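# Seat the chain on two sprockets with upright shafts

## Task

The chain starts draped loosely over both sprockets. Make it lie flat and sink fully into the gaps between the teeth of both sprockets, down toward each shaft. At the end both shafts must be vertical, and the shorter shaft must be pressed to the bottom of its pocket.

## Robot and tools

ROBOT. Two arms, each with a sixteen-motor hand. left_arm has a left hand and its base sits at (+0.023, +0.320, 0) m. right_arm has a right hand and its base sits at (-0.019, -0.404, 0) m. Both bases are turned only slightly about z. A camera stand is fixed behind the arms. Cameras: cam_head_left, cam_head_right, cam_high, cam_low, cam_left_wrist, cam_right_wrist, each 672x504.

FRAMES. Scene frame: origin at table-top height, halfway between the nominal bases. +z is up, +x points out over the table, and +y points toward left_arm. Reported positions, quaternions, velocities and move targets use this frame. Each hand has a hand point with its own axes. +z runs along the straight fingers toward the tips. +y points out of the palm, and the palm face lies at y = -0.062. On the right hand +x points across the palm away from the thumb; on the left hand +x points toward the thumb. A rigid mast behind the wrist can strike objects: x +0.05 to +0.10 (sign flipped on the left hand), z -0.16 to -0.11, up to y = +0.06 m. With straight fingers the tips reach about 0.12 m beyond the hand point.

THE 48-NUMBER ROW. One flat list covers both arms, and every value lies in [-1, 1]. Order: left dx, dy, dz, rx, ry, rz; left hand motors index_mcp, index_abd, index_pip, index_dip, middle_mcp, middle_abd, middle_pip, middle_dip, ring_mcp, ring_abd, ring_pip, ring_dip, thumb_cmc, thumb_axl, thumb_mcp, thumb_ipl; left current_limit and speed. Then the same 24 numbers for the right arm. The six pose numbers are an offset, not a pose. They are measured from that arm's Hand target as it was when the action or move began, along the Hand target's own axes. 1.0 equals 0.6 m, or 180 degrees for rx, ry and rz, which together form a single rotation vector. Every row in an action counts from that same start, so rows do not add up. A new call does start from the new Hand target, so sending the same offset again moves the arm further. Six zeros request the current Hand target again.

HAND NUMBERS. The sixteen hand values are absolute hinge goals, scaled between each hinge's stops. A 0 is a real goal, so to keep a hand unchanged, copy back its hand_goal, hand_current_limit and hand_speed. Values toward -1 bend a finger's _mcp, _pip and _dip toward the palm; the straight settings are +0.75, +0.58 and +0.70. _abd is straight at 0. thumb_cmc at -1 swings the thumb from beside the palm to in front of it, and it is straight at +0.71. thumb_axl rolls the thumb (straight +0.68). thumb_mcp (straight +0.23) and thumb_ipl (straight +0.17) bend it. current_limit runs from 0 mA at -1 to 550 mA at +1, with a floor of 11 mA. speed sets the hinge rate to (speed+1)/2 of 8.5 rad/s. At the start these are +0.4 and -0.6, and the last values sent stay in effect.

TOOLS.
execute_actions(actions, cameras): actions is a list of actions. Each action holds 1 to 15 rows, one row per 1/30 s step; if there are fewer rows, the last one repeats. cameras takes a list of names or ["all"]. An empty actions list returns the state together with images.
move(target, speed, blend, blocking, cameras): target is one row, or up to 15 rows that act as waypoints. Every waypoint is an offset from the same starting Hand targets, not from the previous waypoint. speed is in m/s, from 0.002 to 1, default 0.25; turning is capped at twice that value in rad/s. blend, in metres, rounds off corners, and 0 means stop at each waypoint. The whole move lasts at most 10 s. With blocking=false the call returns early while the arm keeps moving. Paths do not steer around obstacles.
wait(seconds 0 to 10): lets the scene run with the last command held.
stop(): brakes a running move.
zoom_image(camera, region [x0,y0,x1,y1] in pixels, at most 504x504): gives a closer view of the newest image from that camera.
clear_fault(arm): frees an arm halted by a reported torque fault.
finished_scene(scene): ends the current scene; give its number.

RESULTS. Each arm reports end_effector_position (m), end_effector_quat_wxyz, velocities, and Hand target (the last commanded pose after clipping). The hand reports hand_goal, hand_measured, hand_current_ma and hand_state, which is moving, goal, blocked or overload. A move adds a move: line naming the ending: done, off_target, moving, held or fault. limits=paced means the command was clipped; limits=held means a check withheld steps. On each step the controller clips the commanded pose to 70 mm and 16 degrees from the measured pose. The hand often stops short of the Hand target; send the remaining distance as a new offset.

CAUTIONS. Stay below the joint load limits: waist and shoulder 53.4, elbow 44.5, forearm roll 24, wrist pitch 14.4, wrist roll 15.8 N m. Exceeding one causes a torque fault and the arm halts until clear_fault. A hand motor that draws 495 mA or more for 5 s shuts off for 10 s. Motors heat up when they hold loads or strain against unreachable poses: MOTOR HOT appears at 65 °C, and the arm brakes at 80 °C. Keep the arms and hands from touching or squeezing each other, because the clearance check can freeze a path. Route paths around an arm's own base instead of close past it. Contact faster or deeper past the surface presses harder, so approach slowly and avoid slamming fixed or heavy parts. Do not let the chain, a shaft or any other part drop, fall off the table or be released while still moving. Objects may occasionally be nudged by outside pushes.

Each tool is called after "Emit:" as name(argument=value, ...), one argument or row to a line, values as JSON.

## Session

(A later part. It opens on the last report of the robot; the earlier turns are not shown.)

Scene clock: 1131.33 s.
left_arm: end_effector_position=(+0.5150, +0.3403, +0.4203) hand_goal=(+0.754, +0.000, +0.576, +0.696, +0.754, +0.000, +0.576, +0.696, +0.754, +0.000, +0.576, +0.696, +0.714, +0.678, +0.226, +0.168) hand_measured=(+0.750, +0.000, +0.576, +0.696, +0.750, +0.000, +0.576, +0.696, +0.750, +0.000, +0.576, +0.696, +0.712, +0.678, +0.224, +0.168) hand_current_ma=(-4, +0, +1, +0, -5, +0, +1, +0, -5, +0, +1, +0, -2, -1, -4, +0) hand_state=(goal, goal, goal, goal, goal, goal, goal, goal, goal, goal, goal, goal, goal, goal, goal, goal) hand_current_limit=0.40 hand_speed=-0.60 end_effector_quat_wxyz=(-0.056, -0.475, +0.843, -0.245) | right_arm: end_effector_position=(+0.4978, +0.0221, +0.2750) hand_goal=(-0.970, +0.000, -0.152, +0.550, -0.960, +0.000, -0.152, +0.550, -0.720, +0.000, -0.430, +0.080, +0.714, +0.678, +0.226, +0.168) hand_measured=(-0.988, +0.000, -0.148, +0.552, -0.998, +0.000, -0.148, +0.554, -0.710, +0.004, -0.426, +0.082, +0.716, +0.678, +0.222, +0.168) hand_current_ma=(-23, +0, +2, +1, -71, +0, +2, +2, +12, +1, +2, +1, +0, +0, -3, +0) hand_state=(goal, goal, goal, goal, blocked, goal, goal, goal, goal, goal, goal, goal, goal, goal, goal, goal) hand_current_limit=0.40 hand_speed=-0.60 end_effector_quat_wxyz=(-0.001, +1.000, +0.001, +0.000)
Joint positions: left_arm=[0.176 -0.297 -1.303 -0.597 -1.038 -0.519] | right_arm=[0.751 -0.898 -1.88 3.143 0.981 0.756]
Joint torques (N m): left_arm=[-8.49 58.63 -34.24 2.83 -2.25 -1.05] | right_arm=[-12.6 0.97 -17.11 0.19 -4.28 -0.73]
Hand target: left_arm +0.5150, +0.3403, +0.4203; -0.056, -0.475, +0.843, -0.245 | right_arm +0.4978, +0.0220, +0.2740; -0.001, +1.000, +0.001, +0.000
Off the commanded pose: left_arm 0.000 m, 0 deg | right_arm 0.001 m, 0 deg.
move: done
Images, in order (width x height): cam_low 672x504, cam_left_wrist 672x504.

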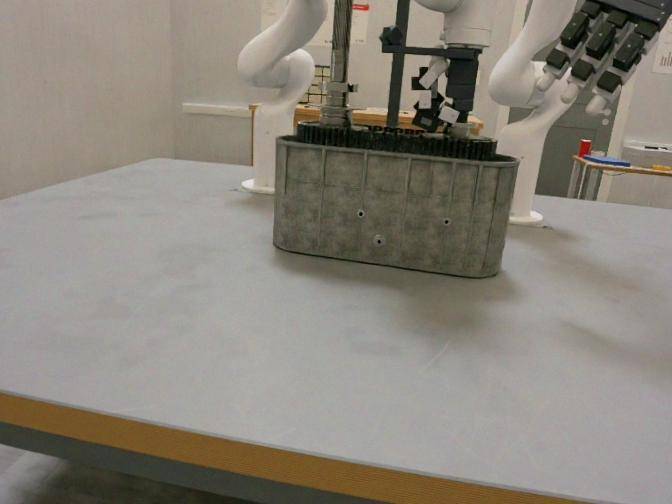

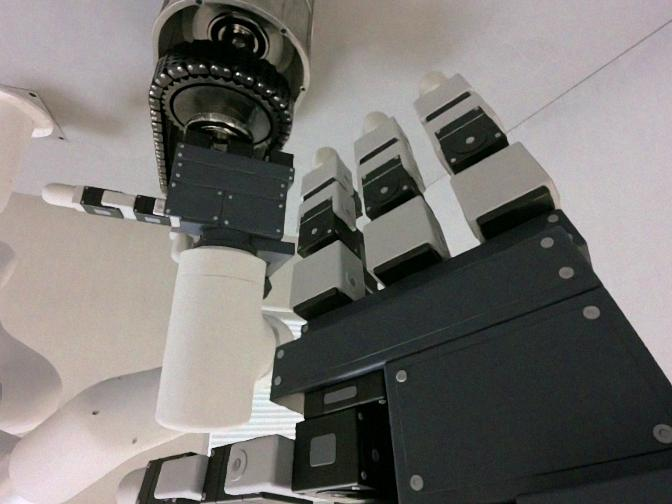

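Emit:
move(
  target=[
    [0,0,0,0,0,0,0.754,0,0.576,0.696,0.754,0,0.576,0.696,0.754,0,0.576,0.696,0.714,0.678,0.226,0.168,0.4,-0.6,0,0.0,-0.3767,0,0,0,-0.97,0,-0.153,0.55,-0.96,0,-0.153,0.55,-0.72,0,-0.43,0.08,0.714,0.678,0.226,0.168,0.4,-0.6],
    [-0.076,0.0272,-0.135,0,0,0,0.754,0,0.576,0.696,0.754,0,0.576,0.696,0.754,0,0.576,0.696,0.714,0.678,0.226,0.168,0.4,-0.6,-0.0033,-0.18,-0.2767,-0.04,0.2355,-0.1567,0.754,0,0.576,0.696,0.754,0,0.576,0.696,0.754,0,0.576,0.696,0.714,0.678,0.226,0.168,0.4,-0.6],
  ],
  cameras=["cam_right_wrist", "cam_left_wrist"],
  speed=[0.15, 0.25],
)

Emit:
zoom_image(
  camera="cam_right_wrist",
  region=[385, 30, 585, 230],
)

Emit:
zoom_image(
  camera="cam_right_wrist",
  region=[385, 50, 455, 120],
)

Emit:
zoom_image(
  camera="cam_right_wrist",
  region=[385, 120, 455, 190],
)

Emit:
zoom_image(
  camera="cam_right_wrist",
  region=[400, 170, 470, 240],
)

Emit:
zoom_image(
  camera="cam_right_wrist",
  region=[440, 40, 510, 110],
)

Scene clock: 1187.80 s.
left_arm: end_effector_position=(+0.5150, +0.4204, +0.4702) hand_goal=(+0.754, +0.000, +0.576, +0.696, +0.754, +0.000, +0.576, +0.696, +0.754, +0.000, +0.576, +0.696, +0.714, +0.678, +0.226, +0.168) hand_measured=(+0.750, +0.000, +0.576, +0.696, +0.750, +0.000, +0.576, +0.696, +0.750, +0.000, +0.576, +0.696, +0.712, +0.678, +0.224, +0.168) hand_current_ma=(-4, +0, +1, +0, -5, +0, +1, +0, -5, +0, +1, +0, -2, -1, -4, +0) hand_state=(goal, goal, goal, goal, goal, goal, goal, goal, goal, goal, goal, goal, goal, goal, goal, goal) hand_current_limit=0.40 hand_speed=-0.60 end_effector_quat_wxyz=(-0.056, -0.475, +0.843, -0.245) | right_arm: end_effector_position=(+0.4959, +0.1298, +0.4401) hand_goal=(+0.754, +0.000, +0.576, +0.696, +0.754, +0.000, +0.576, +0.696, +0.754, +0.000, +0.576, +0.696, +0.714, +0.678, +0.226, +0.168) hand_measured=(+0.754, +0.000, +0.576, +0.694, +0.754, +0.000, +0.576, +0.694, +0.754, +0.004, +0.574, +0.694, +0.716, +0.678, +0.222, +0.168) hand_current_ma=(+0, +0, +0, -1, +0, +0, +0, -1, +0, +1, +0, -1, +0, +0, -3, +0) hand_state=(goal, goal, goal, goal, goal, goal, goal, goal, goal, goal, goal, goal, goal, goal, goal, goal) hand_current_limit=0.40 hand_speed=-0.60 end_effector_quat_wxyz=(+0.060, +0.901, +0.238, +0.358)
Joint positions: left_arm=[0.314 -0.328 -1.454 -0.548 -1.204 -0.479] | right_arm=[1.042 -0.703 -1.782 2.272 0.808 1.069]
Joint torques (N m): left_arm=[8.28 22.58 -33.96 2.52 -2.27 0.71] | right_arm=[16.71 48.44 -19.67 -7.11 -0.99 0.78]
Hand target: left_arm +0.5150, +0.4204, +0.4702; -0.056, -0.475, +0.843, -0.245 | right_arm +0.4959, +0.1298, +0.4401; +0.060, +0.901, +0.238, +0.358
Off the commanded pose: left_arm 0.000 m, 0 deg | right_arm 0.000 m, 0 deg.
move: done
Images, in order (width x height): cam_left_wrist 672x504, cam_right_wrist 672x504.

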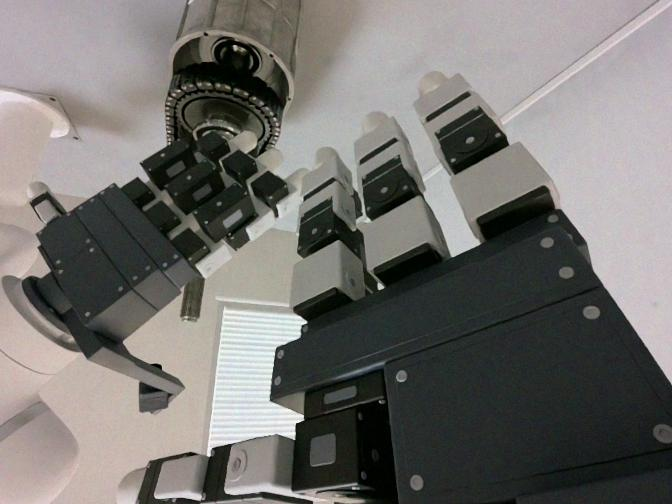

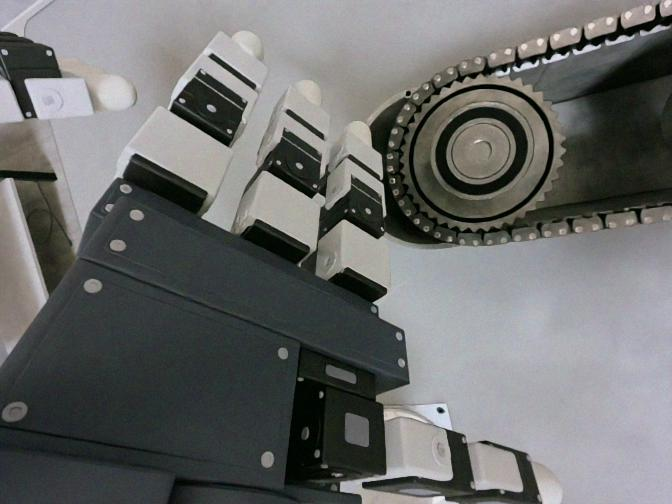

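Scaled by 2.520.

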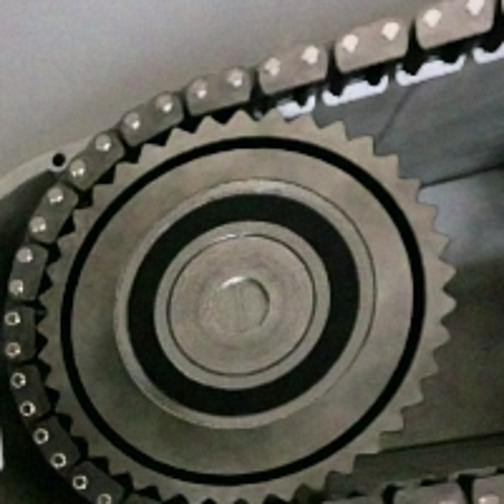

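Scaled by 7.200.

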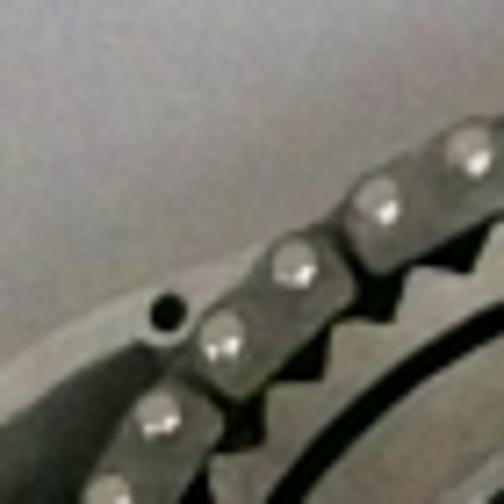

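Scaled by 7.200.

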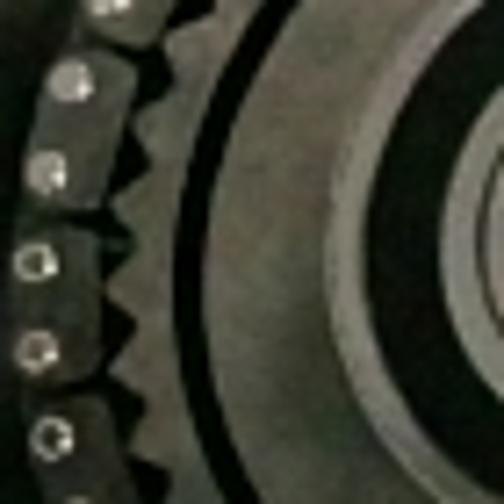

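Scaled by 7.200.

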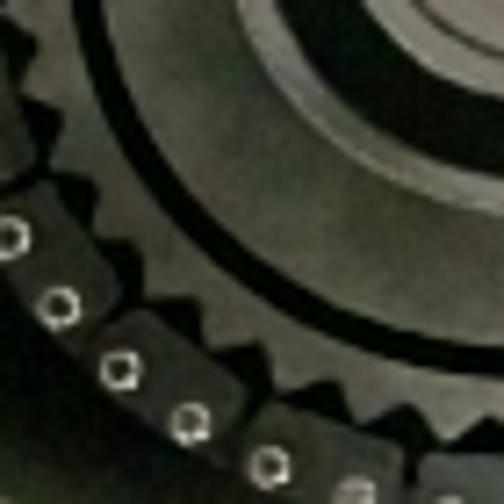

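Scaled by 7.200.

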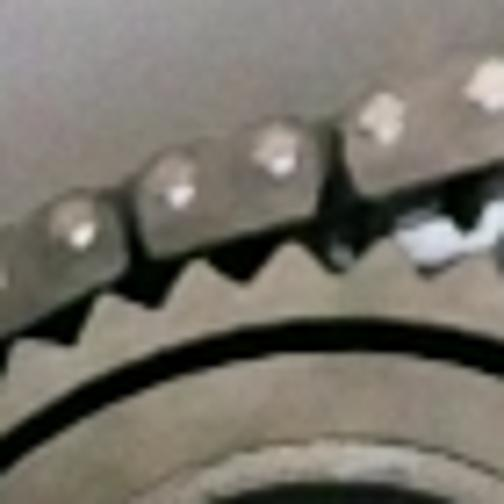

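Emit:
move(
  target=[
    [0,0,0,0,0,0,0.754,0,0.576,0.696,0.754,0,0.576,0.696,0.754,0,0.576,0.696,0.714,0.678,0.226,0.168,0.4,-0.6,0.0445,0.4388,-0.2928,0,0,0,0.754,0,0.576,0.696,0.754,0,0.576,0.696,0.754,0,0.576,0.696,0.714,0.678,0.226,0.168,0.4,-0.6],
    [0,0,0,0,0,0,0.754,0,0.576,0.696,0.754,0,0.576,0.696,0.754,0,0.576,0.696,0.714,0.678,0.226,0.168,0.4,-0.6,-0.1937,0.7495,-0.2383,0,0,0,0.754,0,0.576,0.696,0.754,0,0.576,0.696,0.754,0,0.576,0.696,0.714,0.678,0.226,0.168,0.4,-0.6],
  ],
  cameras=["cam_head_left"],
  speed=0.25,
  blend=0.03,
)

Emit:
move(
  target=[
    [0,0,0,0,0,0,0.754,0,0.576,0.696,0.754,0,0.576,0.696,0.754,0,0.576,0.696,0.714,0.678,0.226,0.168,0.4,-0.6,-0.1725,-0.0958,0.226,0.0841,-0.2371,0.5248,0.754,0,0.576,0.696,0.754,0,0.576,0.696,0.754,0,0.576,0.696,0.714,0.678,0.226,0.168,0.4,-0.6],
  ],
  cameras=["cam_head_left", "cam_right_wrist"],
  speed=0.25,
)

Scene clock: 1223.60 s.
left_arm: end_effector_position=(+0.5150, +0.4204, +0.4702) hand_goal=(+0.754, +0.000, +0.576, +0.696, +0.754, +0.000, +0.576, +0.696, +0.754, +0.000, +0.576, +0.696, +0.714, +0.678, +0.226, +0.168) hand_measured=(+0.750, +0.000, +0.576, +0.696, +0.750, +0.000, +0.576, +0.696, +0.750, +0.000, +0.576, +0.696, +0.712, +0.678, +0.224, +0.168) hand_current_ma=(-4, +0, +1, +0, -5, +0, +1, +0, -5, +0, +1, +0, -2, -1, -4, +0) hand_state=(goal, goal, goal, goal, goal, goal, goal, goal, goal, goal, goal, goal, goal, goal, goal, goal) hand_current_limit=0.40 hand_speed=-0.60 end_effector_quat_wxyz=(-0.056, -0.475, +0.843, -0.245) | right_arm: end_effector_position=(+0.5002, -0.3294, +0.5992) hand_goal=(+0.754, +0.000, +0.576, +0.696, +0.754, +0.000, +0.576, +0.696, +0.754, +0.000, +0.576, +0.696, +0.714, +0.678, +0.226, +0.168) hand_measured=(+0.754, +0.000, +0.576, +0.694, +0.754, +0.000, +0.576, +0.694, +0.754, +0.004, +0.574, +0.694, +0.716, +0.678, +0.222, +0.168) hand_current_ma=(+0, +0, +0, -1, +0, +0, +0, -1, +0, +1, +0, -1, +0, +0, -3, +0) hand_state=(goal, goal, goal, goal, goal, goal, goal, goal, goal, goal, goal, goal, goal, goal, goal, goal) hand_current_limit=0.40 hand_speed=-0.60 end_effector_quat_wxyz=(+0.060, +0.901, +0.238, +0.358)
Joint positions: left_arm=[0.314 -0.328 -1.454 -0.548 -1.204 -0.479] | right_arm=[0.386 0.181 -1.061 2.752 0.557 0.136]
Joint torques (N m): left_arm=[9.08 22.61 -34.4 2.98 -2.41 0.68] | right_arm=[-21.34 21.01 -20.16 4.01 -1.85 -1.02]
Hand target: left_arm +0.5150, +0.4204, +0.4702; -0.056, -0.475, +0.843, -0.245 | right_arm +0.5002, -0.3294, +0.5992; +0.060, +0.901, +0.238, +0.358
Off the commanded pose: left_arm 0.000 m, 0 deg | right_arm 0.000 m, 0 deg.
move: done
Images, in order (width x height): cam_head_left 672x504.

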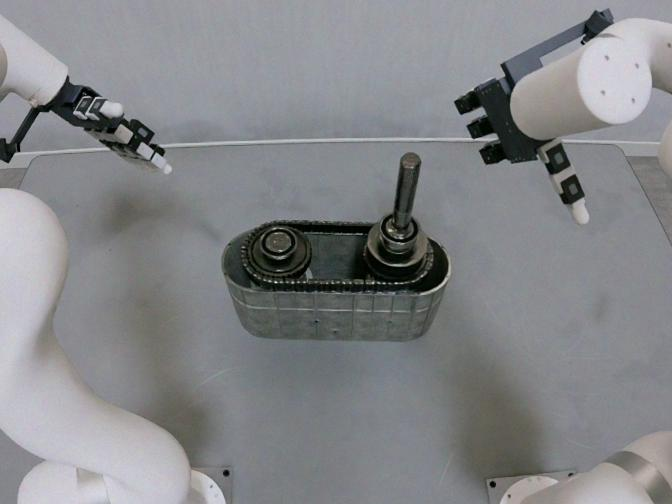

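Scene clock: 1227.73 s.
left_arm: end_effector_position=(+0.5150, +0.4204, +0.4702) hand_goal=(+0.754, +0.000, +0.576, +0.696, +0.754, +0.000, +0.576, +0.696, +0.754, +0.000, +0.576, +0.696, +0.714, +0.678, +0.226, +0.168) hand_measured=(+0.750, +0.000, +0.576, +0.696, +0.750, +0.000, +0.576, +0.696, +0.750, +0.000, +0.576, +0.696, +0.712, +0.678, +0.224, +0.168) hand_current_ma=(-4, +0, +1, +0, -5, +0, +1, +0, -5, +0, +1, +0, -2, -1, -4, +0) hand_state=(goal, goal, goal, goal, goal, goal, goal, goal, goal, goal, goal, goal, goal, goal, goal, goal) hand_current_limit=0.40 hand_speed=-0.60 end_effector_quat_wxyz=(-0.056, -0.475, +0.843, -0.245) | right_arm: end_effector_position=(+0.5039, -0.3193, +0.4196) hand_goal=(+0.754, +0.000, +0.576, +0.696, +0.754, +0.000, +0.576, +0.696, +0.754, +0.000, +0.576, +0.696, +0.714, +0.678, +0.226, +0.168) hand_measured=(+0.752, +0.000, +0.576, +0.694, +0.752, +0.000, +0.576, +0.694, +0.752, +0.002, +0.574, +0.694, +0.714, +0.678, +0.222, +0.168) hand_current_ma=(-2, +0, +0, -1, -1, +0, +0, -1, -1, +1, +0, -1, +0, +0, -3, +0) hand_state=(goal, goal, goal, goal, goal, goal, goal, goal, goal, goal, goal, goal, goal, goal, goal, goal) hand_current_limit=0.40 hand_speed=-0.60 end_effector_quat_wxyz=(-0.245, +0.842, -0.476, -0.057)
Joint positions: left_arm=[0.314 -0.328 -1.454 -0.548 -1.204 -0.479] | right_arm=[-0.006 -0.35 -1.369 3.749 0.958 0.689]
Joint torques (N m): left_arm=[10.1 22.35 -34.3 2.71 -2.22 0.62] | right_arm=[-21.47 20.59 -18.69 6.71 1.13 1.03]
Hand target: left_arm +0.5150, +0.4204, +0.4702; -0.056, -0.475, +0.843, -0.245 | right_arm +0.5039, -0.3193, +0.4195; -0.245, +0.842, -0.476, -0.057
Off the commanded pose: left_arm 0.000 m, 0 deg | right_arm 0.000 m, 0 deg.
move: done
Images, in order (width x height): cam_head_left 672x504, cam_right_wrist 672x504.

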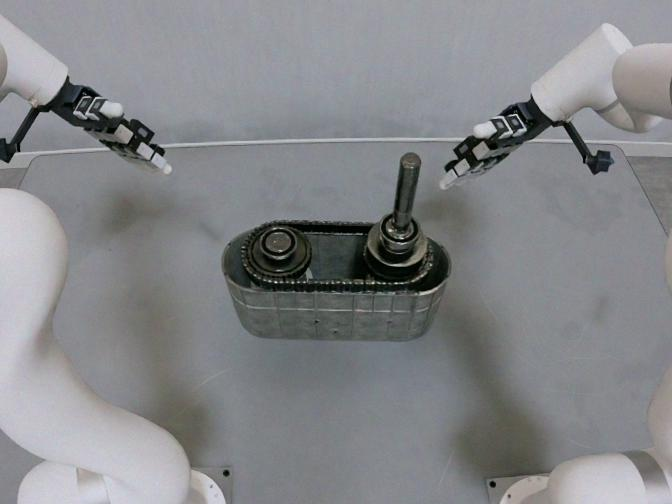

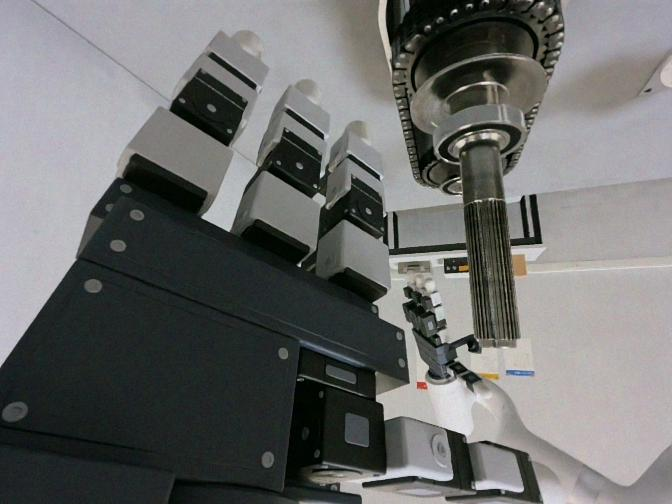

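Emit:
zoom_image(
  camera="cam_right_wrist",
  region=[380, 0, 580, 200],
)

Emit:
zoom_image(
  camera="cam_right_wrist",
  region=[390, 0, 480, 80],
)

Emit:
zoom_image(
  camera="cam_right_wrist",
  region=[480, 0, 570, 80],
)

Emit:
zoom_image(
  camera="cam_head_left",
  region=[210, 180, 470, 350],
)

Scaled by 2.520.

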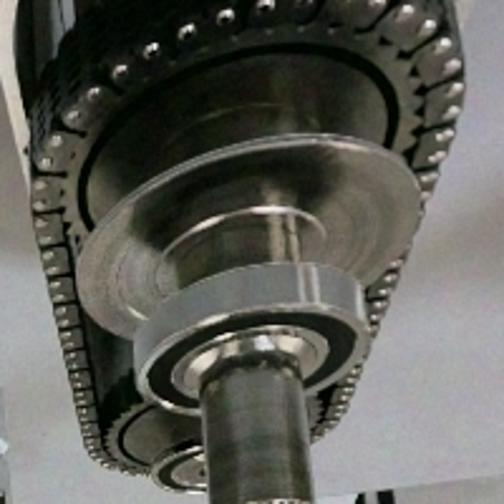

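Scaled by 5.600.

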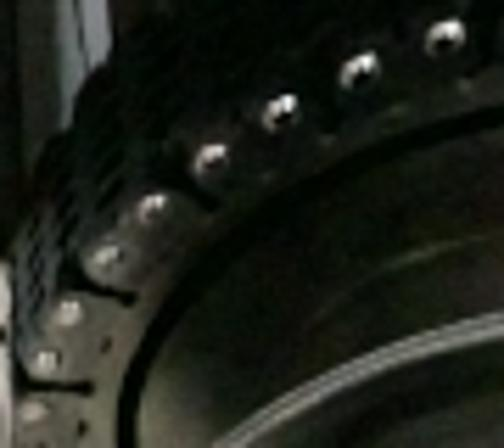

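Scaled by 5.600.

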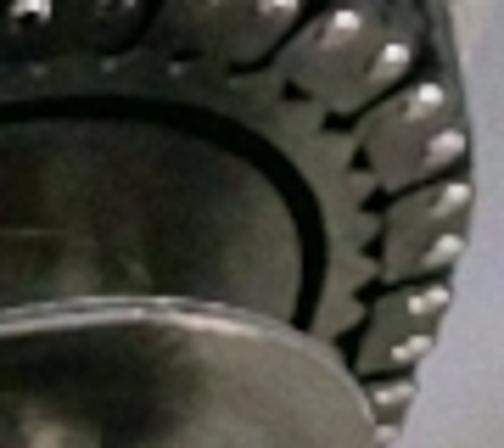

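Scaled by 1.938.

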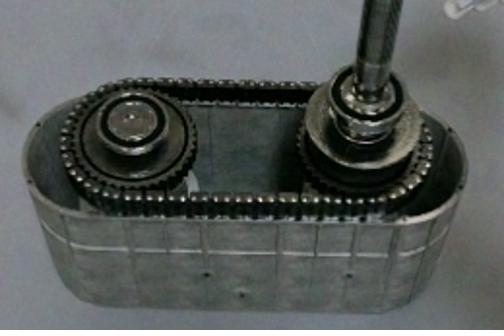

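Emit:
move(
  target=[
    [0.076,-0.0272,0.135,0,0,0,0.754,0,0.576,0.696,0.754,0,0.576,0.696,0.754,0,0.576,0.696,0.714,0.678,0.226,0.168,0.4,-0.6,0,0,0,0,0,0,0.754,0,0.576,0.696,0.754,0,0.576,0.696,0.754,0,0.576,0.696,0.714,0.678,0.226,0.168,0.4,-0.6],
  ],
  cameras=["cam_left_wrist"],
  speed=0.15,
)

Emit:
zoom_image(
  camera="cam_left_wrist",
  region=[130, 0, 330, 200],
)

Emit:
zoom_image(
  camera="cam_left_wrist",
  region=[145, 45, 235, 125],
)

Emit:
zoom_image(
  camera="cam_left_wrist",
  region=[220, 45, 310, 125],
)

Emit:
zoom_image(
  camera="cam_left_wrist",
  region=[180, 0, 300, 90],
)

Scene clock: 1246.93 s.
left_arm: end_effector_position=(+0.5150, +0.3403, +0.4203) hand_goal=(+0.754, +0.000, +0.576, +0.696, +0.754, +0.000, +0.576, +0.696, +0.754, +0.000, +0.576, +0.696, +0.714, +0.678, +0.226, +0.168) hand_measured=(+0.750, +0.000, +0.576, +0.696, +0.750, +0.000, +0.576, +0.696, +0.750, +0.000, +0.576, +0.696, +0.712, +0.678, +0.224, +0.168) hand_current_ma=(-4, +0, +1, +0, -5, +0, +1, +0, -5, +0, +1, +0, -2, -1, -4, +0) hand_state=(goal, goal, goal, goal, goal, goal, goal, goal, goal, goal, goal, goal, goal, goal, goal, goal) hand_current_limit=0.40 hand_speed=-0.60 end_effector_quat_wxyz=(-0.056, -0.475, +0.843, -0.245) | right_arm: end_effector_position=(+0.5039, -0.3193, +0.4195) hand_goal=(+0.754, +0.000, +0.576, +0.696, +0.754, +0.000, +0.576, +0.696, +0.754, +0.000, +0.576, +0.696, +0.714, +0.678, +0.226, +0.168) hand_measured=(+0.752, +0.000, +0.576, +0.694, +0.752, +0.000, +0.576, +0.694, +0.752, +0.002, +0.574, +0.694, +0.714, +0.678, +0.222, +0.168) hand_current_ma=(-2, +0, +0, -1, -1, +0, +0, -1, -1, +1, +0, -1, +0, +0, -3, +0) hand_state=(goal, goal, goal, goal, goal, goal, goal, goal, goal, goal, goal, goal, goal, goal, goal, goal) hand_current_limit=0.40 hand_speed=-0.60 end_effector_quat_wxyz=(-0.245, +0.842, -0.476, -0.057)
Joint positions: left_arm=[0.176 -0.297 -1.303 -0.597 -1.038 -0.519] | right_arm=[-0.006 -0.35 -1.369 3.749 0.958 0.689]
Joint torques (N m): left_arm=[-9.69 58.49 -19.71 -2.56 1.79 -1.03] | right_arm=[-21.92 21.88 -18.51 6.13 1.22 0.79]
Hand target: left_arm +0.5150, +0.3403, +0.4203; -0.056, -0.475, +0.843, -0.245 | right_arm +0.5039, -0.3193, +0.4195; -0.245, +0.842, -0.476, -0.057
Off the commanded pose: left_arm 0.000 m, 0 deg | right_arm 0.000 m, 0 deg.
move: done
Images, in order (width x height): cam_left_wrist 672x504.

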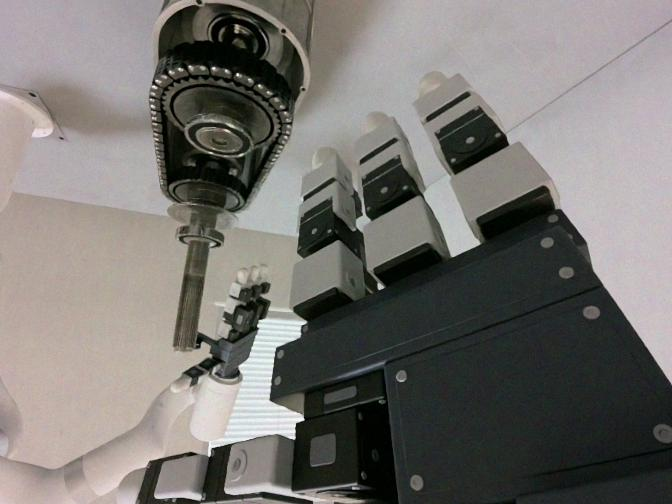

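Scaled by 2.520.

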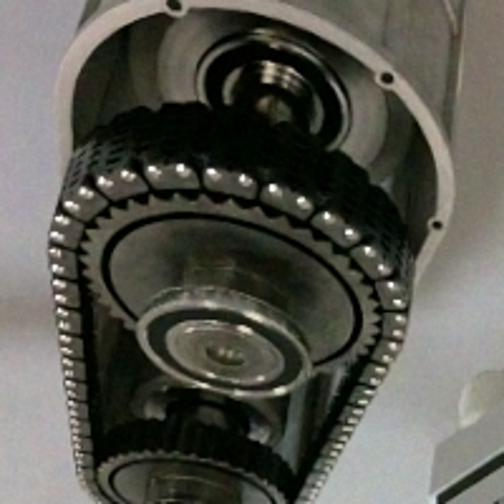

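Scaled by 5.600.

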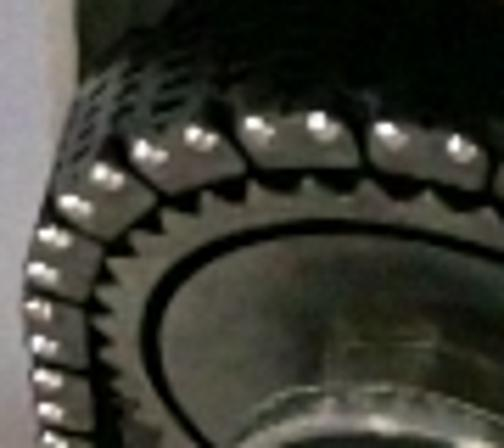

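Scaled by 5.600.

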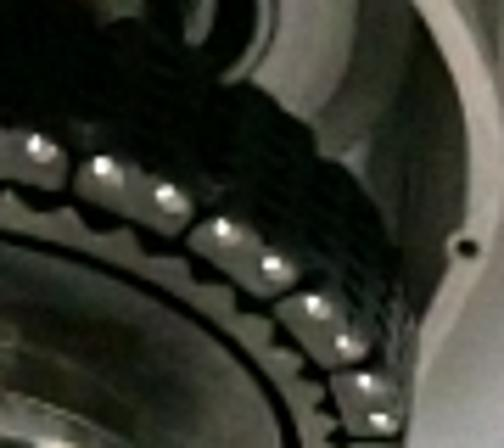

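Scaled by 4.200.

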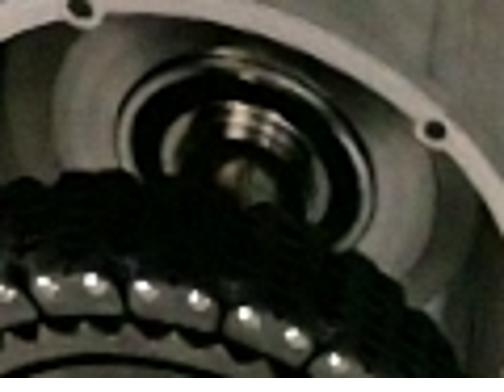

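Emit:
move(
  target=[
    [0,0,0,0,0,0,0.754,0,0.576,0.696,0.754,0,0.576,0.696,0.754,0,0.576,0.696,0.714,0.678,0.226,0.168,0.4,-0.6,0.0466,0.0257,-0.028,0,0,0,0.754,0,0.576,0.696,0.754,0,0.576,0.696,0.754,0,0.576,0.696,0.714,0.678,0.226,0.168,0.4,-0.6],
  ],
  cameras=["cam_right_wrist"],
  speed=0.15,
)

Emit:
zoom_image(
  camera="cam_right_wrist",
  region=[370, 0, 570, 200],
)

Emit:
zoom_image(
  camera="cam_right_wrist",
  region=[400, 0, 520, 90],
)

Scene clock: 1257.90 s.
left_arm: end_effector_position=(+0.5150, +0.3403, +0.4203) hand_goal=(+0.754, +0.000, +0.576, +0.696, +0.754, +0.000, +0.576, +0.696, +0.754, +0.000, +0.576, +0.696, +0.714, +0.678, +0.226, +0.168) hand_measured=(+0.750, +0.000, +0.576, +0.696, +0.750, +0.000, +0.576, +0.696, +0.750, +0.000, +0.576, +0.696, +0.712, +0.678, +0.224, +0.168) hand_current_ma=(-4, +0, +1, +0, -5, +0, +1, +0, -5, +0, +1, +0, -2, -1, -4, +0) hand_state=(goal, goal, goal, goal, goal, goal, goal, goal, goal, goal, goal, goal, goal, goal, goal, goal) hand_current_limit=0.40 hand_speed=-0.60 end_effector_quat_wxyz=(-0.056, -0.475, +0.843, -0.245) | right_arm: end_effector_position=(+0.5038, -0.3553, +0.4195) hand_goal=(+0.754, +0.000, +0.576, +0.696, +0.754, +0.000, +0.576, +0.696, +0.754, +0.000, +0.576, +0.696, +0.714, +0.678, +0.226, +0.168) hand_measured=(+0.752, +0.000, +0.576, +0.694, +0.752, +0.000, +0.576, +0.694, +0.752, +0.002, +0.574, +0.694, +0.714, +0.678, +0.222, +0.168) hand_current_ma=(-2, +0, +0, -1, -1, +0, +0, -1, -1, +1, +0, -1, +0, +0, -3, +0) hand_state=(goal, goal, goal, goal, goal, goal, goal, goal, goal, goal, goal, goal, goal, goal, goal, goal) hand_current_limit=0.40 hand_speed=-0.60 end_effector_quat_wxyz=(-0.245, +0.842, -0.476, -0.057)
Joint positions: left_arm=[0.176 -0.297 -1.303 -0.597 -1.038 -0.519] | right_arm=[-0.069 -0.353 -1.373 3.746 0.989 0.636]
Joint torques (N m): left_arm=[-9.15 51.13 -19.94 -2.29 1.68 -1.04] | right_arm=[-21.67 19.52 -38.92 -5.33 1.07 -0.89]
Hand target: left_arm +0.5150, +0.3403, +0.4203; -0.056, -0.475, +0.843, -0.245 | right_arm +0.5039, -0.3554, +0.4195; -0.245, +0.842, -0.476, -0.057
Off the commanded pose: left_arm 0.000 m, 0 deg | right_arm 0.000 m, 0 deg.
move: done
Images, in order (width x height): cam_right_wrist 672x504.

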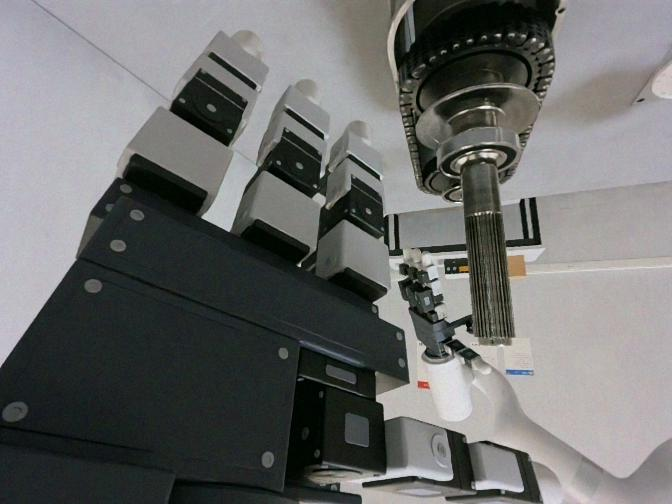

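Scaled by 2.520.

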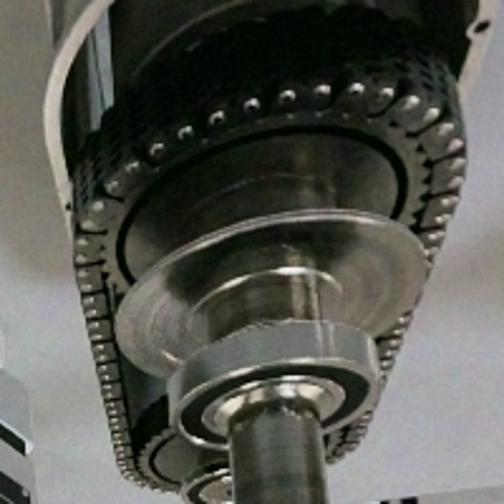

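Scaled by 4.200.

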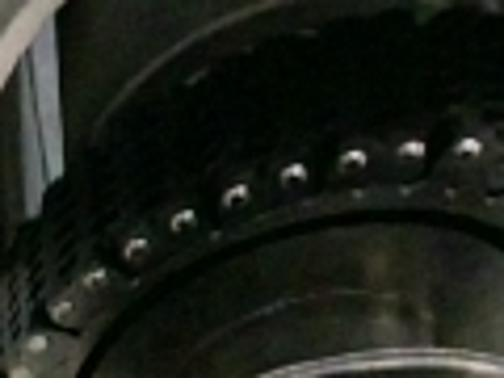

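Emit:
move(
  target=[
    [0.0525,-0.0157,0.1565,-0.1202,-0.1847,0.0307,0.754,0,0.576,0.696,0.754,0,0.576,0.696,0.754,0,0.576,0.696,0.714,0.678,0.226,0.168,0.4,-0.6,0,0,0,0,0,0,0.754,0,0.576,0.696,0.754,0,0.576,0.696,0.754,0,0.576,0.696,0.714,0.678,0.226,0.168,0.4,-0.6],
  ],
  cameras=["cam_left_wrist"],
  speed=0.2,
)

Emit:
zoom_image(
  camera="cam_left_wrist",
  region=[90, 110, 300, 320],
)

Emit:
zoom_image(
  camera="cam_left_wrist",
  region=[130, 120, 270, 220],
)

Scene clock: 1310.30 s.
left_arm: end_effector_position=(+0.5187, +0.2681, +0.3520) hand_goal=(+0.754, +0.000, +0.576, +0.696, +0.754, +0.000, +0.576, +0.696, +0.754, +0.000, +0.576, +0.696, +0.714, +0.678, +0.226, +0.168) hand_measured=(+0.750, +0.000, +0.576, +0.696, +0.750, +0.000, +0.576, +0.696, +0.750, +0.000, +0.576, +0.696, +0.712, +0.678, +0.224, +0.168) hand_current_ma=(-4, +0, +1, +0, -5, +0, +1, +0, -5, +0, +1, +0, -2, -1, -4, +0) hand_state=(goal, goal, goal, goal, goal, goal, goal, goal, goal, goal, goal, goal, goal, goal, goal, goal) hand_current_limit=0.40 hand_speed=-0.60 end_effector_quat_wxyz=(+0.110, -0.466, +0.876, +0.058) | right_arm: end_effector_position=(+0.5039, -0.3554, +0.4195) hand_goal=(+0.754, +0.000, +0.576, +0.696, +0.754, +0.000, +0.576, +0.696, +0.754, +0.000, +0.576, +0.696, +0.714, +0.678, +0.226, +0.168) hand_measured=(+0.752, +0.000, +0.576, +0.694, +0.752, +0.000, +0.576, +0.694, +0.752, +0.002, +0.574, +0.694, +0.714, +0.678, +0.222, +0.168) hand_current_ma=(-2, +0, +0, -1, -1, +0, +0, -1, -1, +1, +0, -1, +0, +0, -3, +0) hand_state=(goal, goal, goal, goal, goal, goal, goal, goal, goal, goal, goal, goal, goal, goal, goal, goal) hand_current_limit=0.40 hand_speed=-0.60 end_effector_quat_wxyz=(-0.245, +0.842, -0.476, -0.057)
Joint positions: left_arm=[-0.239 -0.364 -1.24 0.324 -0.81 -1.421] | right_arm=[-0.069 -0.353 -1.373 3.746 0.989 0.636]
Joint torques (N m): left_arm=[-9.35 24.86 -34.48 4.28 -2 -1.01] | right_arm=[-20.87 19.36 -38.59 -4.78 0.98 -0.99]
Hand target: left_arm +0.5187, +0.2680, +0.3520; +0.110, -0.466, +0.876, +0.058 | right_arm +0.5039, -0.3554, +0.4195; -0.245, +0.842, -0.476, -0.057
Off the commanded pose: left_arm 0.000 m, 0 deg | right_arm 0.000 m, 0 deg.
move: done
Images, in order (width x height): cam_left_wrist 672x504.

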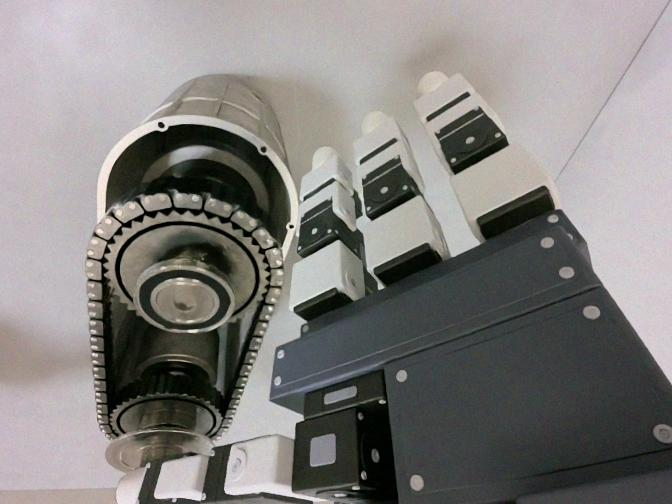

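Scaled by 2.400.

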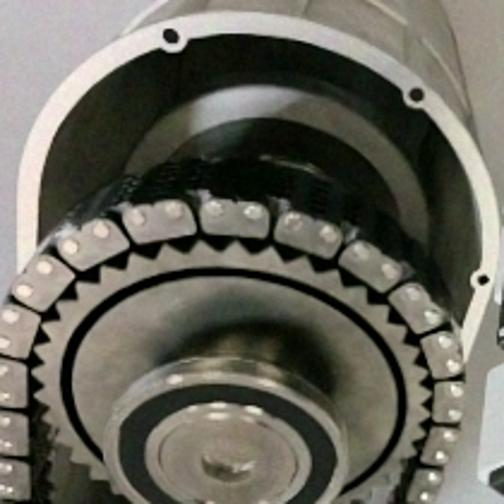

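Scaled by 3.600.

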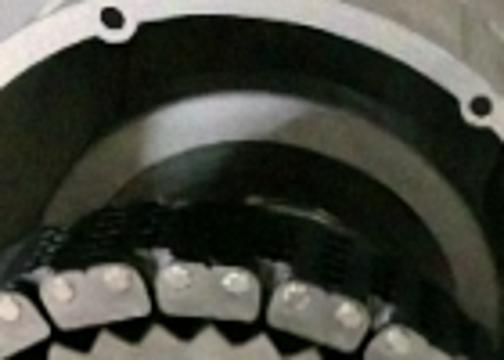

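Emit:
move(
  target=[
    [0,0,0,0,0,0,0.754,0,0.576,0.696,0.754,0,0.576,0.696,0.754,0,0.576,0.696,0.714,0.678,0.226,0.168,0.4,-0.6,0.0735,0.0802,0.195,0.0451,-0.0692,0.0115,0.754,0,0.576,0.696,0.754,0,0.576,0.696,0.754,0,0.576,0.696,0.714,0.678,0.226,0.168,0.4,-0.6],
  ],
  cameras=["cam_right_wrist"],
  speed=0.15,
)

Emit:
zoom_image(
  camera="cam_right_wrist",
  region=[360, 50, 580, 230],
)

Emit:
zoom_image(
  camera="cam_right_wrist",
  region=[370, 90, 470, 190],
)

Emit:
zoom_image(
  camera="cam_right_wrist",
  region=[450, 80, 550, 180],
)

Scene clock: 1346.63 s.
left_arm: end_effector_position=(+0.5187, +0.2680, +0.3520) hand_goal=(+0.754, +0.000, +0.576, +0.696, +0.754, +0.000, +0.576, +0.696, +0.754, +0.000, +0.576, +0.696, +0.714, +0.678, +0.226, +0.168) hand_measured=(+0.750, +0.000, +0.576, +0.696, +0.750, +0.000, +0.576, +0.696, +0.750, +0.000, +0.576, +0.696, +0.712, +0.678, +0.224, +0.168) hand_current_ma=(-4, +0, +1, +0, -5, +0, +1, +0, -5, +0, +1, +0, -2, -1, -4, +0) hand_state=(goal, goal, goal, goal, goal, goal, goal, goal, goal, goal, goal, goal, goal, goal, goal, goal) hand_current_limit=0.40 hand_speed=-0.60 end_effector_quat_wxyz=(+0.110, -0.466, +0.876, +0.058) | right_arm: end_effector_position=(+0.5038, -0.3554, +0.2855) hand_goal=(+0.754, +0.000, +0.576, +0.696, +0.754, +0.000, +0.576, +0.696, +0.754, +0.000, +0.576, +0.696, +0.714, +0.678, +0.226, +0.168) hand_measured=(+0.750, +0.000, +0.576, +0.694, +0.750, +0.000, +0.576, +0.694, +0.750, +0.000, +0.574, +0.694, +0.712, +0.678, +0.222, +0.168) hand_current_ma=(-3, +0, +0, -1, -2, +0, +0, -1, -2, +0, +0, -1, -1, +0, -3, +0) hand_state=(goal, goal, goal, goal, goal, goal, goal, goal, goal, goal, goal, goal, goal, goal, goal, goal) hand_current_limit=0.40 hand_speed=-0.60 end_effector_quat_wxyz=(-0.353, +0.803, -0.465, -0.118)
Joint positions: left_arm=[-0.239 -0.364 -1.24 0.324 -0.81 -1.421] | right_arm=[-0.16 -0.52 -1.215 4.148 0.957 0.178]
Joint torques (N m): left_arm=[-9.37 22.94 -34.27 3.71 -2.13 -0.92] | right_arm=[-20.24 23.62 -14.99 6.48 1.6 -0.79]
Hand target: left_arm +0.5187, +0.2680, +0.3520; +0.110, -0.466, +0.876, +0.058 | right_arm +0.5038, -0.3554, +0.2855; -0.353, +0.803, -0.465, -0.119
Off the commanded pose: left_arm 0.000 m, 0 deg | right_arm 0.000 m, 0 deg.
move: done
Images, in order (width x height): cam_right_wrist 672x504.

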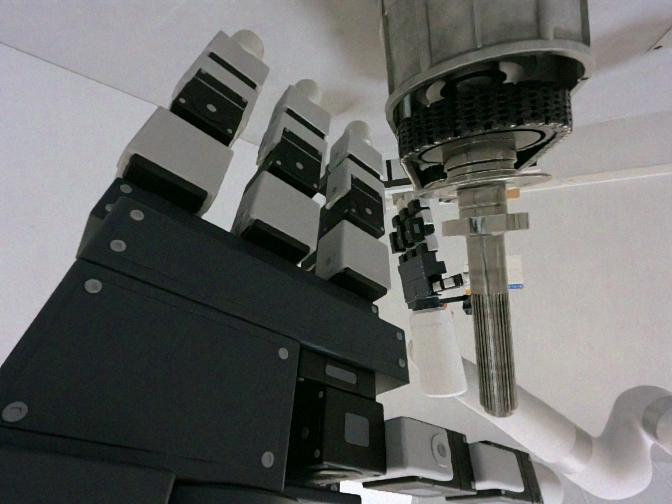

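Scaled by 2.291.

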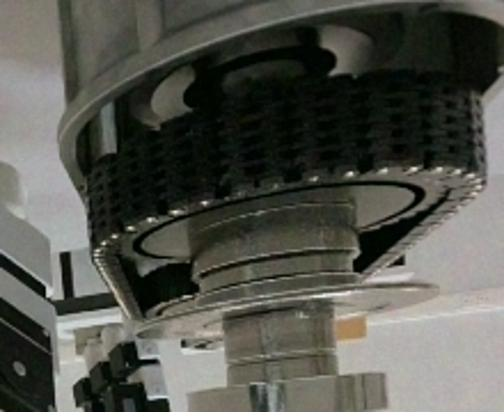

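Scaled by 5.040.

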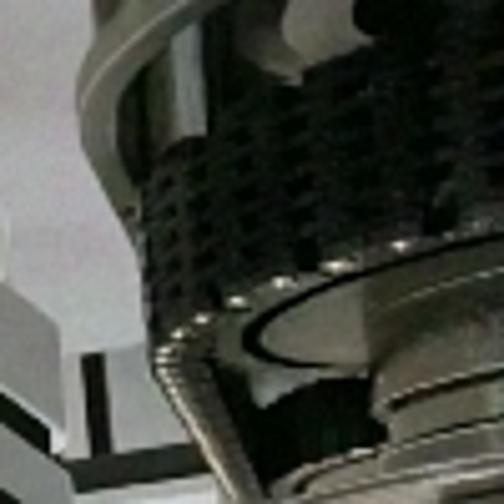

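Scaled by 5.040.

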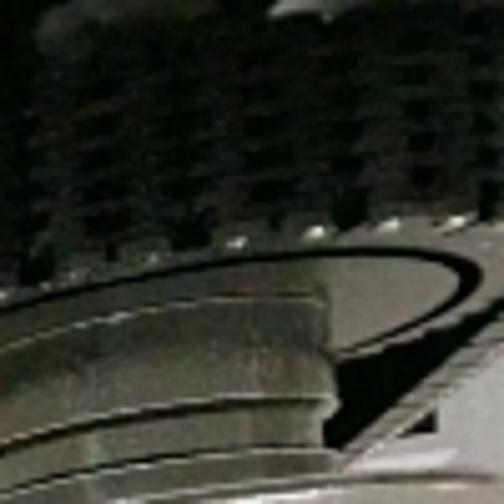

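Emit:
move(
  target=[
    [-0.122,0.072,-0.0867,0.1202,0.1847,-0.0307,0.754,0,0.576,0.696,0.754,0,0.576,0.696,0.754,0,0.576,0.696,0.714,0.678,0.226,0.168,0.4,-0.6,0,0,0,0,0,0,0.754,0,0.576,0.696,0.754,0,0.576,0.696,0.754,0,0.576,0.696,0.714,0.678,0.226,0.168,0.4,-0.6],
  ],
  speed=0.25,
)

Emit:
move(
  target=[
    [-0.0558,0.0708,0.2073,0.0451,0.0692,-0.0115,0.754,0,0.576,0.696,0.754,0,0.576,0.696,0.754,0,0.576,0.696,0.714,0.678,0.226,0.168,0.4,-0.6,0,0,0,0,0,0,0.754,0,0.576,0.696,0.754,0,0.576,0.696,0.754,0,0.576,0.696,0.714,0.678,0.226,0.168,0.4,-0.6],
  ],
  speed=0.2,
  cameras=["cam_left_wrist"],
)

Emit:
zoom_image(
  camera="cam_left_wrist",
  region=[110, 70, 320, 220],
)

Emit:
zoom_image(
  camera="cam_left_wrist",
  region=[120, 110, 220, 210],
)

Emit:
zoom_image(
  camera="cam_left_wrist",
  region=[210, 110, 310, 210],
)

Scene clock: 1411.57 s.
left_arm: end_effector_position=(+0.5152, +0.3403, +0.4205) hand_goal=(+0.754, +0.000, +0.576, +0.696, +0.754, +0.000, +0.576, +0.696, +0.754, +0.000, +0.576, +0.696, +0.714, +0.678, +0.226, +0.168) hand_measured=(+0.750, +0.000, +0.576, +0.696, +0.750, +0.000, +0.576, +0.696, +0.750, +0.000, +0.576, +0.696, +0.712, +0.678, +0.224, +0.168) hand_current_ma=(-4, +0, +1, +0, -5, +0, +1, +0, -5, +0, +1, +0, -2, -1, -4, +0) hand_state=(goal, goal, goal, goal, goal, goal, goal, goal, goal, goal, goal, goal, goal, goal, goal, goal) hand_current_limit=0.40 hand_speed=-0.60 end_effector_quat_wxyz=(-0.056, -0.475, +0.843, -0.245) | right_arm: end_effector_position=(+0.5038, -0.3554, +0.2855) hand_goal=(+0.754, +0.000, +0.576, +0.696, +0.754, +0.000, +0.576, +0.696, +0.754, +0.000, +0.576, +0.696, +0.714, +0.678, +0.226, +0.168) hand_measured=(+0.750, +0.000, +0.576, +0.694, +0.750, +0.000, +0.576, +0.694, +0.750, +0.000, +0.574, +0.694, +0.712, +0.678, +0.222, +0.168) hand_current_ma=(-3, +0, +0, -1, -2, +0, +0, -1, -2, +0, +0, -1, -1, +0, -3, +0) hand_state=(goal, goal, goal, goal, goal, goal, goal, goal, goal, goal, goal, goal, goal, goal, goal, goal) hand_current_limit=0.40 hand_speed=-0.60 end_effector_quat_wxyz=(-0.353, +0.803, -0.465, -0.119)
Joint positions: left_arm=[0.176 -0.297 -1.304 -0.597 -1.038 -0.519] | right_arm=[-0.16 -0.52 -1.215 4.148 0.957 0.178]
Joint torques (N m): left_arm=[9.54 21.41 -34.7 -2.49 -2.32 0.53] | right_arm=[-21.01 23.84 -15.42 6.97 1.43 -0.7]
Hand target: left_arm +0.5152, +0.3404, +0.4205; -0.056, -0.475, +0.843, -0.245 | right_arm +0.5038, -0.3554, +0.2855; -0.353, +0.803, -0.465, -0.119
Off the commanded pose: left_arm 0.000 m, 0 deg | right_arm 0.000 m, 0 deg.
move: done

Scene clock: 1412.77 s.
left_arm: end_effector_position=(+0.5154, +0.3264, +0.2856) hand_goal=(+0.754, +0.000, +0.576, +0.696, +0.754, +0.000, +0.576, +0.696, +0.754, +0.000, +0.576, +0.696, +0.714, +0.678, +0.226, +0.168) hand_measured=(+0.750, +0.000, +0.576, +0.696, +0.750, +0.000, +0.576, +0.696, +0.750, +0.000, +0.576, +0.696, +0.712, +0.678, +0.224, +0.168) hand_current_ma=(-5, +0, +1, +0, -5, +0, +1, +0, -5, +0, +1, +0, -2, -1, -4, +0) hand_state=(goal, goal, goal, goal, goal, goal, goal, goal, goal, goal, goal, goal, goal, goal, goal, goal) hand_current_limit=0.40 hand_speed=-0.60 end_effector_quat_wxyz=(-0.118, -0.464, +0.804, -0.353) | right_arm: end_effector_position=(+0.5038, -0.3554, +0.2855) hand_goal=(+0.754, +0.000, +0.576, +0.696, +0.754, +0.000, +0.576, +0.696, +0.754, +0.000, +0.576, +0.696, +0.714, +0.678, +0.226, +0.168) hand_measured=(+0.750, +0.000, +0.576, +0.694, +0.750, +0.000, +0.576, +0.694, +0.750, +0.000, +0.574, +0.694, +0.712, +0.678, +0.222, +0.168) hand_current_ma=(-3, +0, +0, -1, -2, +0, +0, -1, -2, +0, +0, -1, -1, +0, -3, +0) hand_state=(goal, goal, goal, goal, goal, goal, goal, goal, goal, goal, goal, goal, goal, goal, goal, goal) hand_current_limit=0.40 hand_speed=-0.60 end_effector_quat_wxyz=(-0.353, +0.803, -0.465, -0.119)
Joint positions: left_arm=[0.244 -0.479 -1.155 -0.96 -1.001 -0.111] | right_arm=[-0.16 -0.52 -1.215 4.148 0.957 0.178]
Joint torques (N m): left_arm=[9.15 25.28 -16.88 -2.12 -2.86 0.77] | right_arm=[-21.25 22.14 -15.1 6.62 1.64 -0.78]
Hand target: left_arm +0.5154, +0.3264, +0.2856; -0.118, -0.464, +0.804, -0.353 | right_arm +0.5038, -0.3554, +0.2855; -0.353, +0.803, -0.465, -0.119
Off the commanded pose: left_arm 0.000 m, 0 deg | right_arm 0.000 m, 0 deg.
move: done
Images, in order (width x height): cam_left_wrist 672x504.

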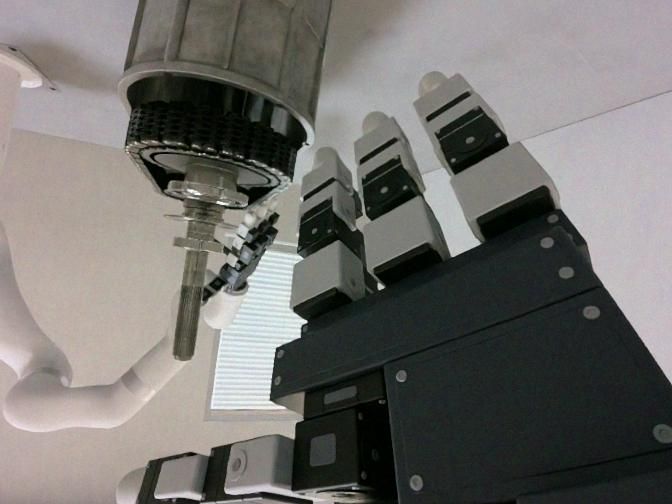

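Scaled by 2.400.

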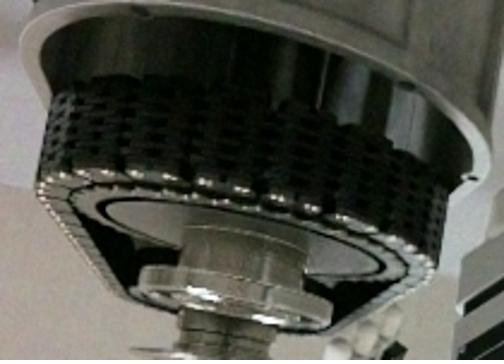

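Scaled by 5.040.

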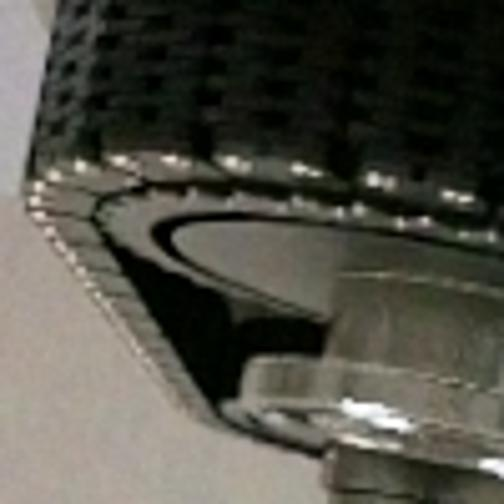

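Scaled by 5.040.

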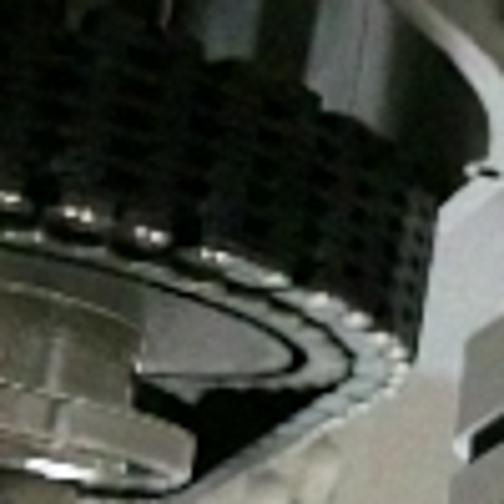

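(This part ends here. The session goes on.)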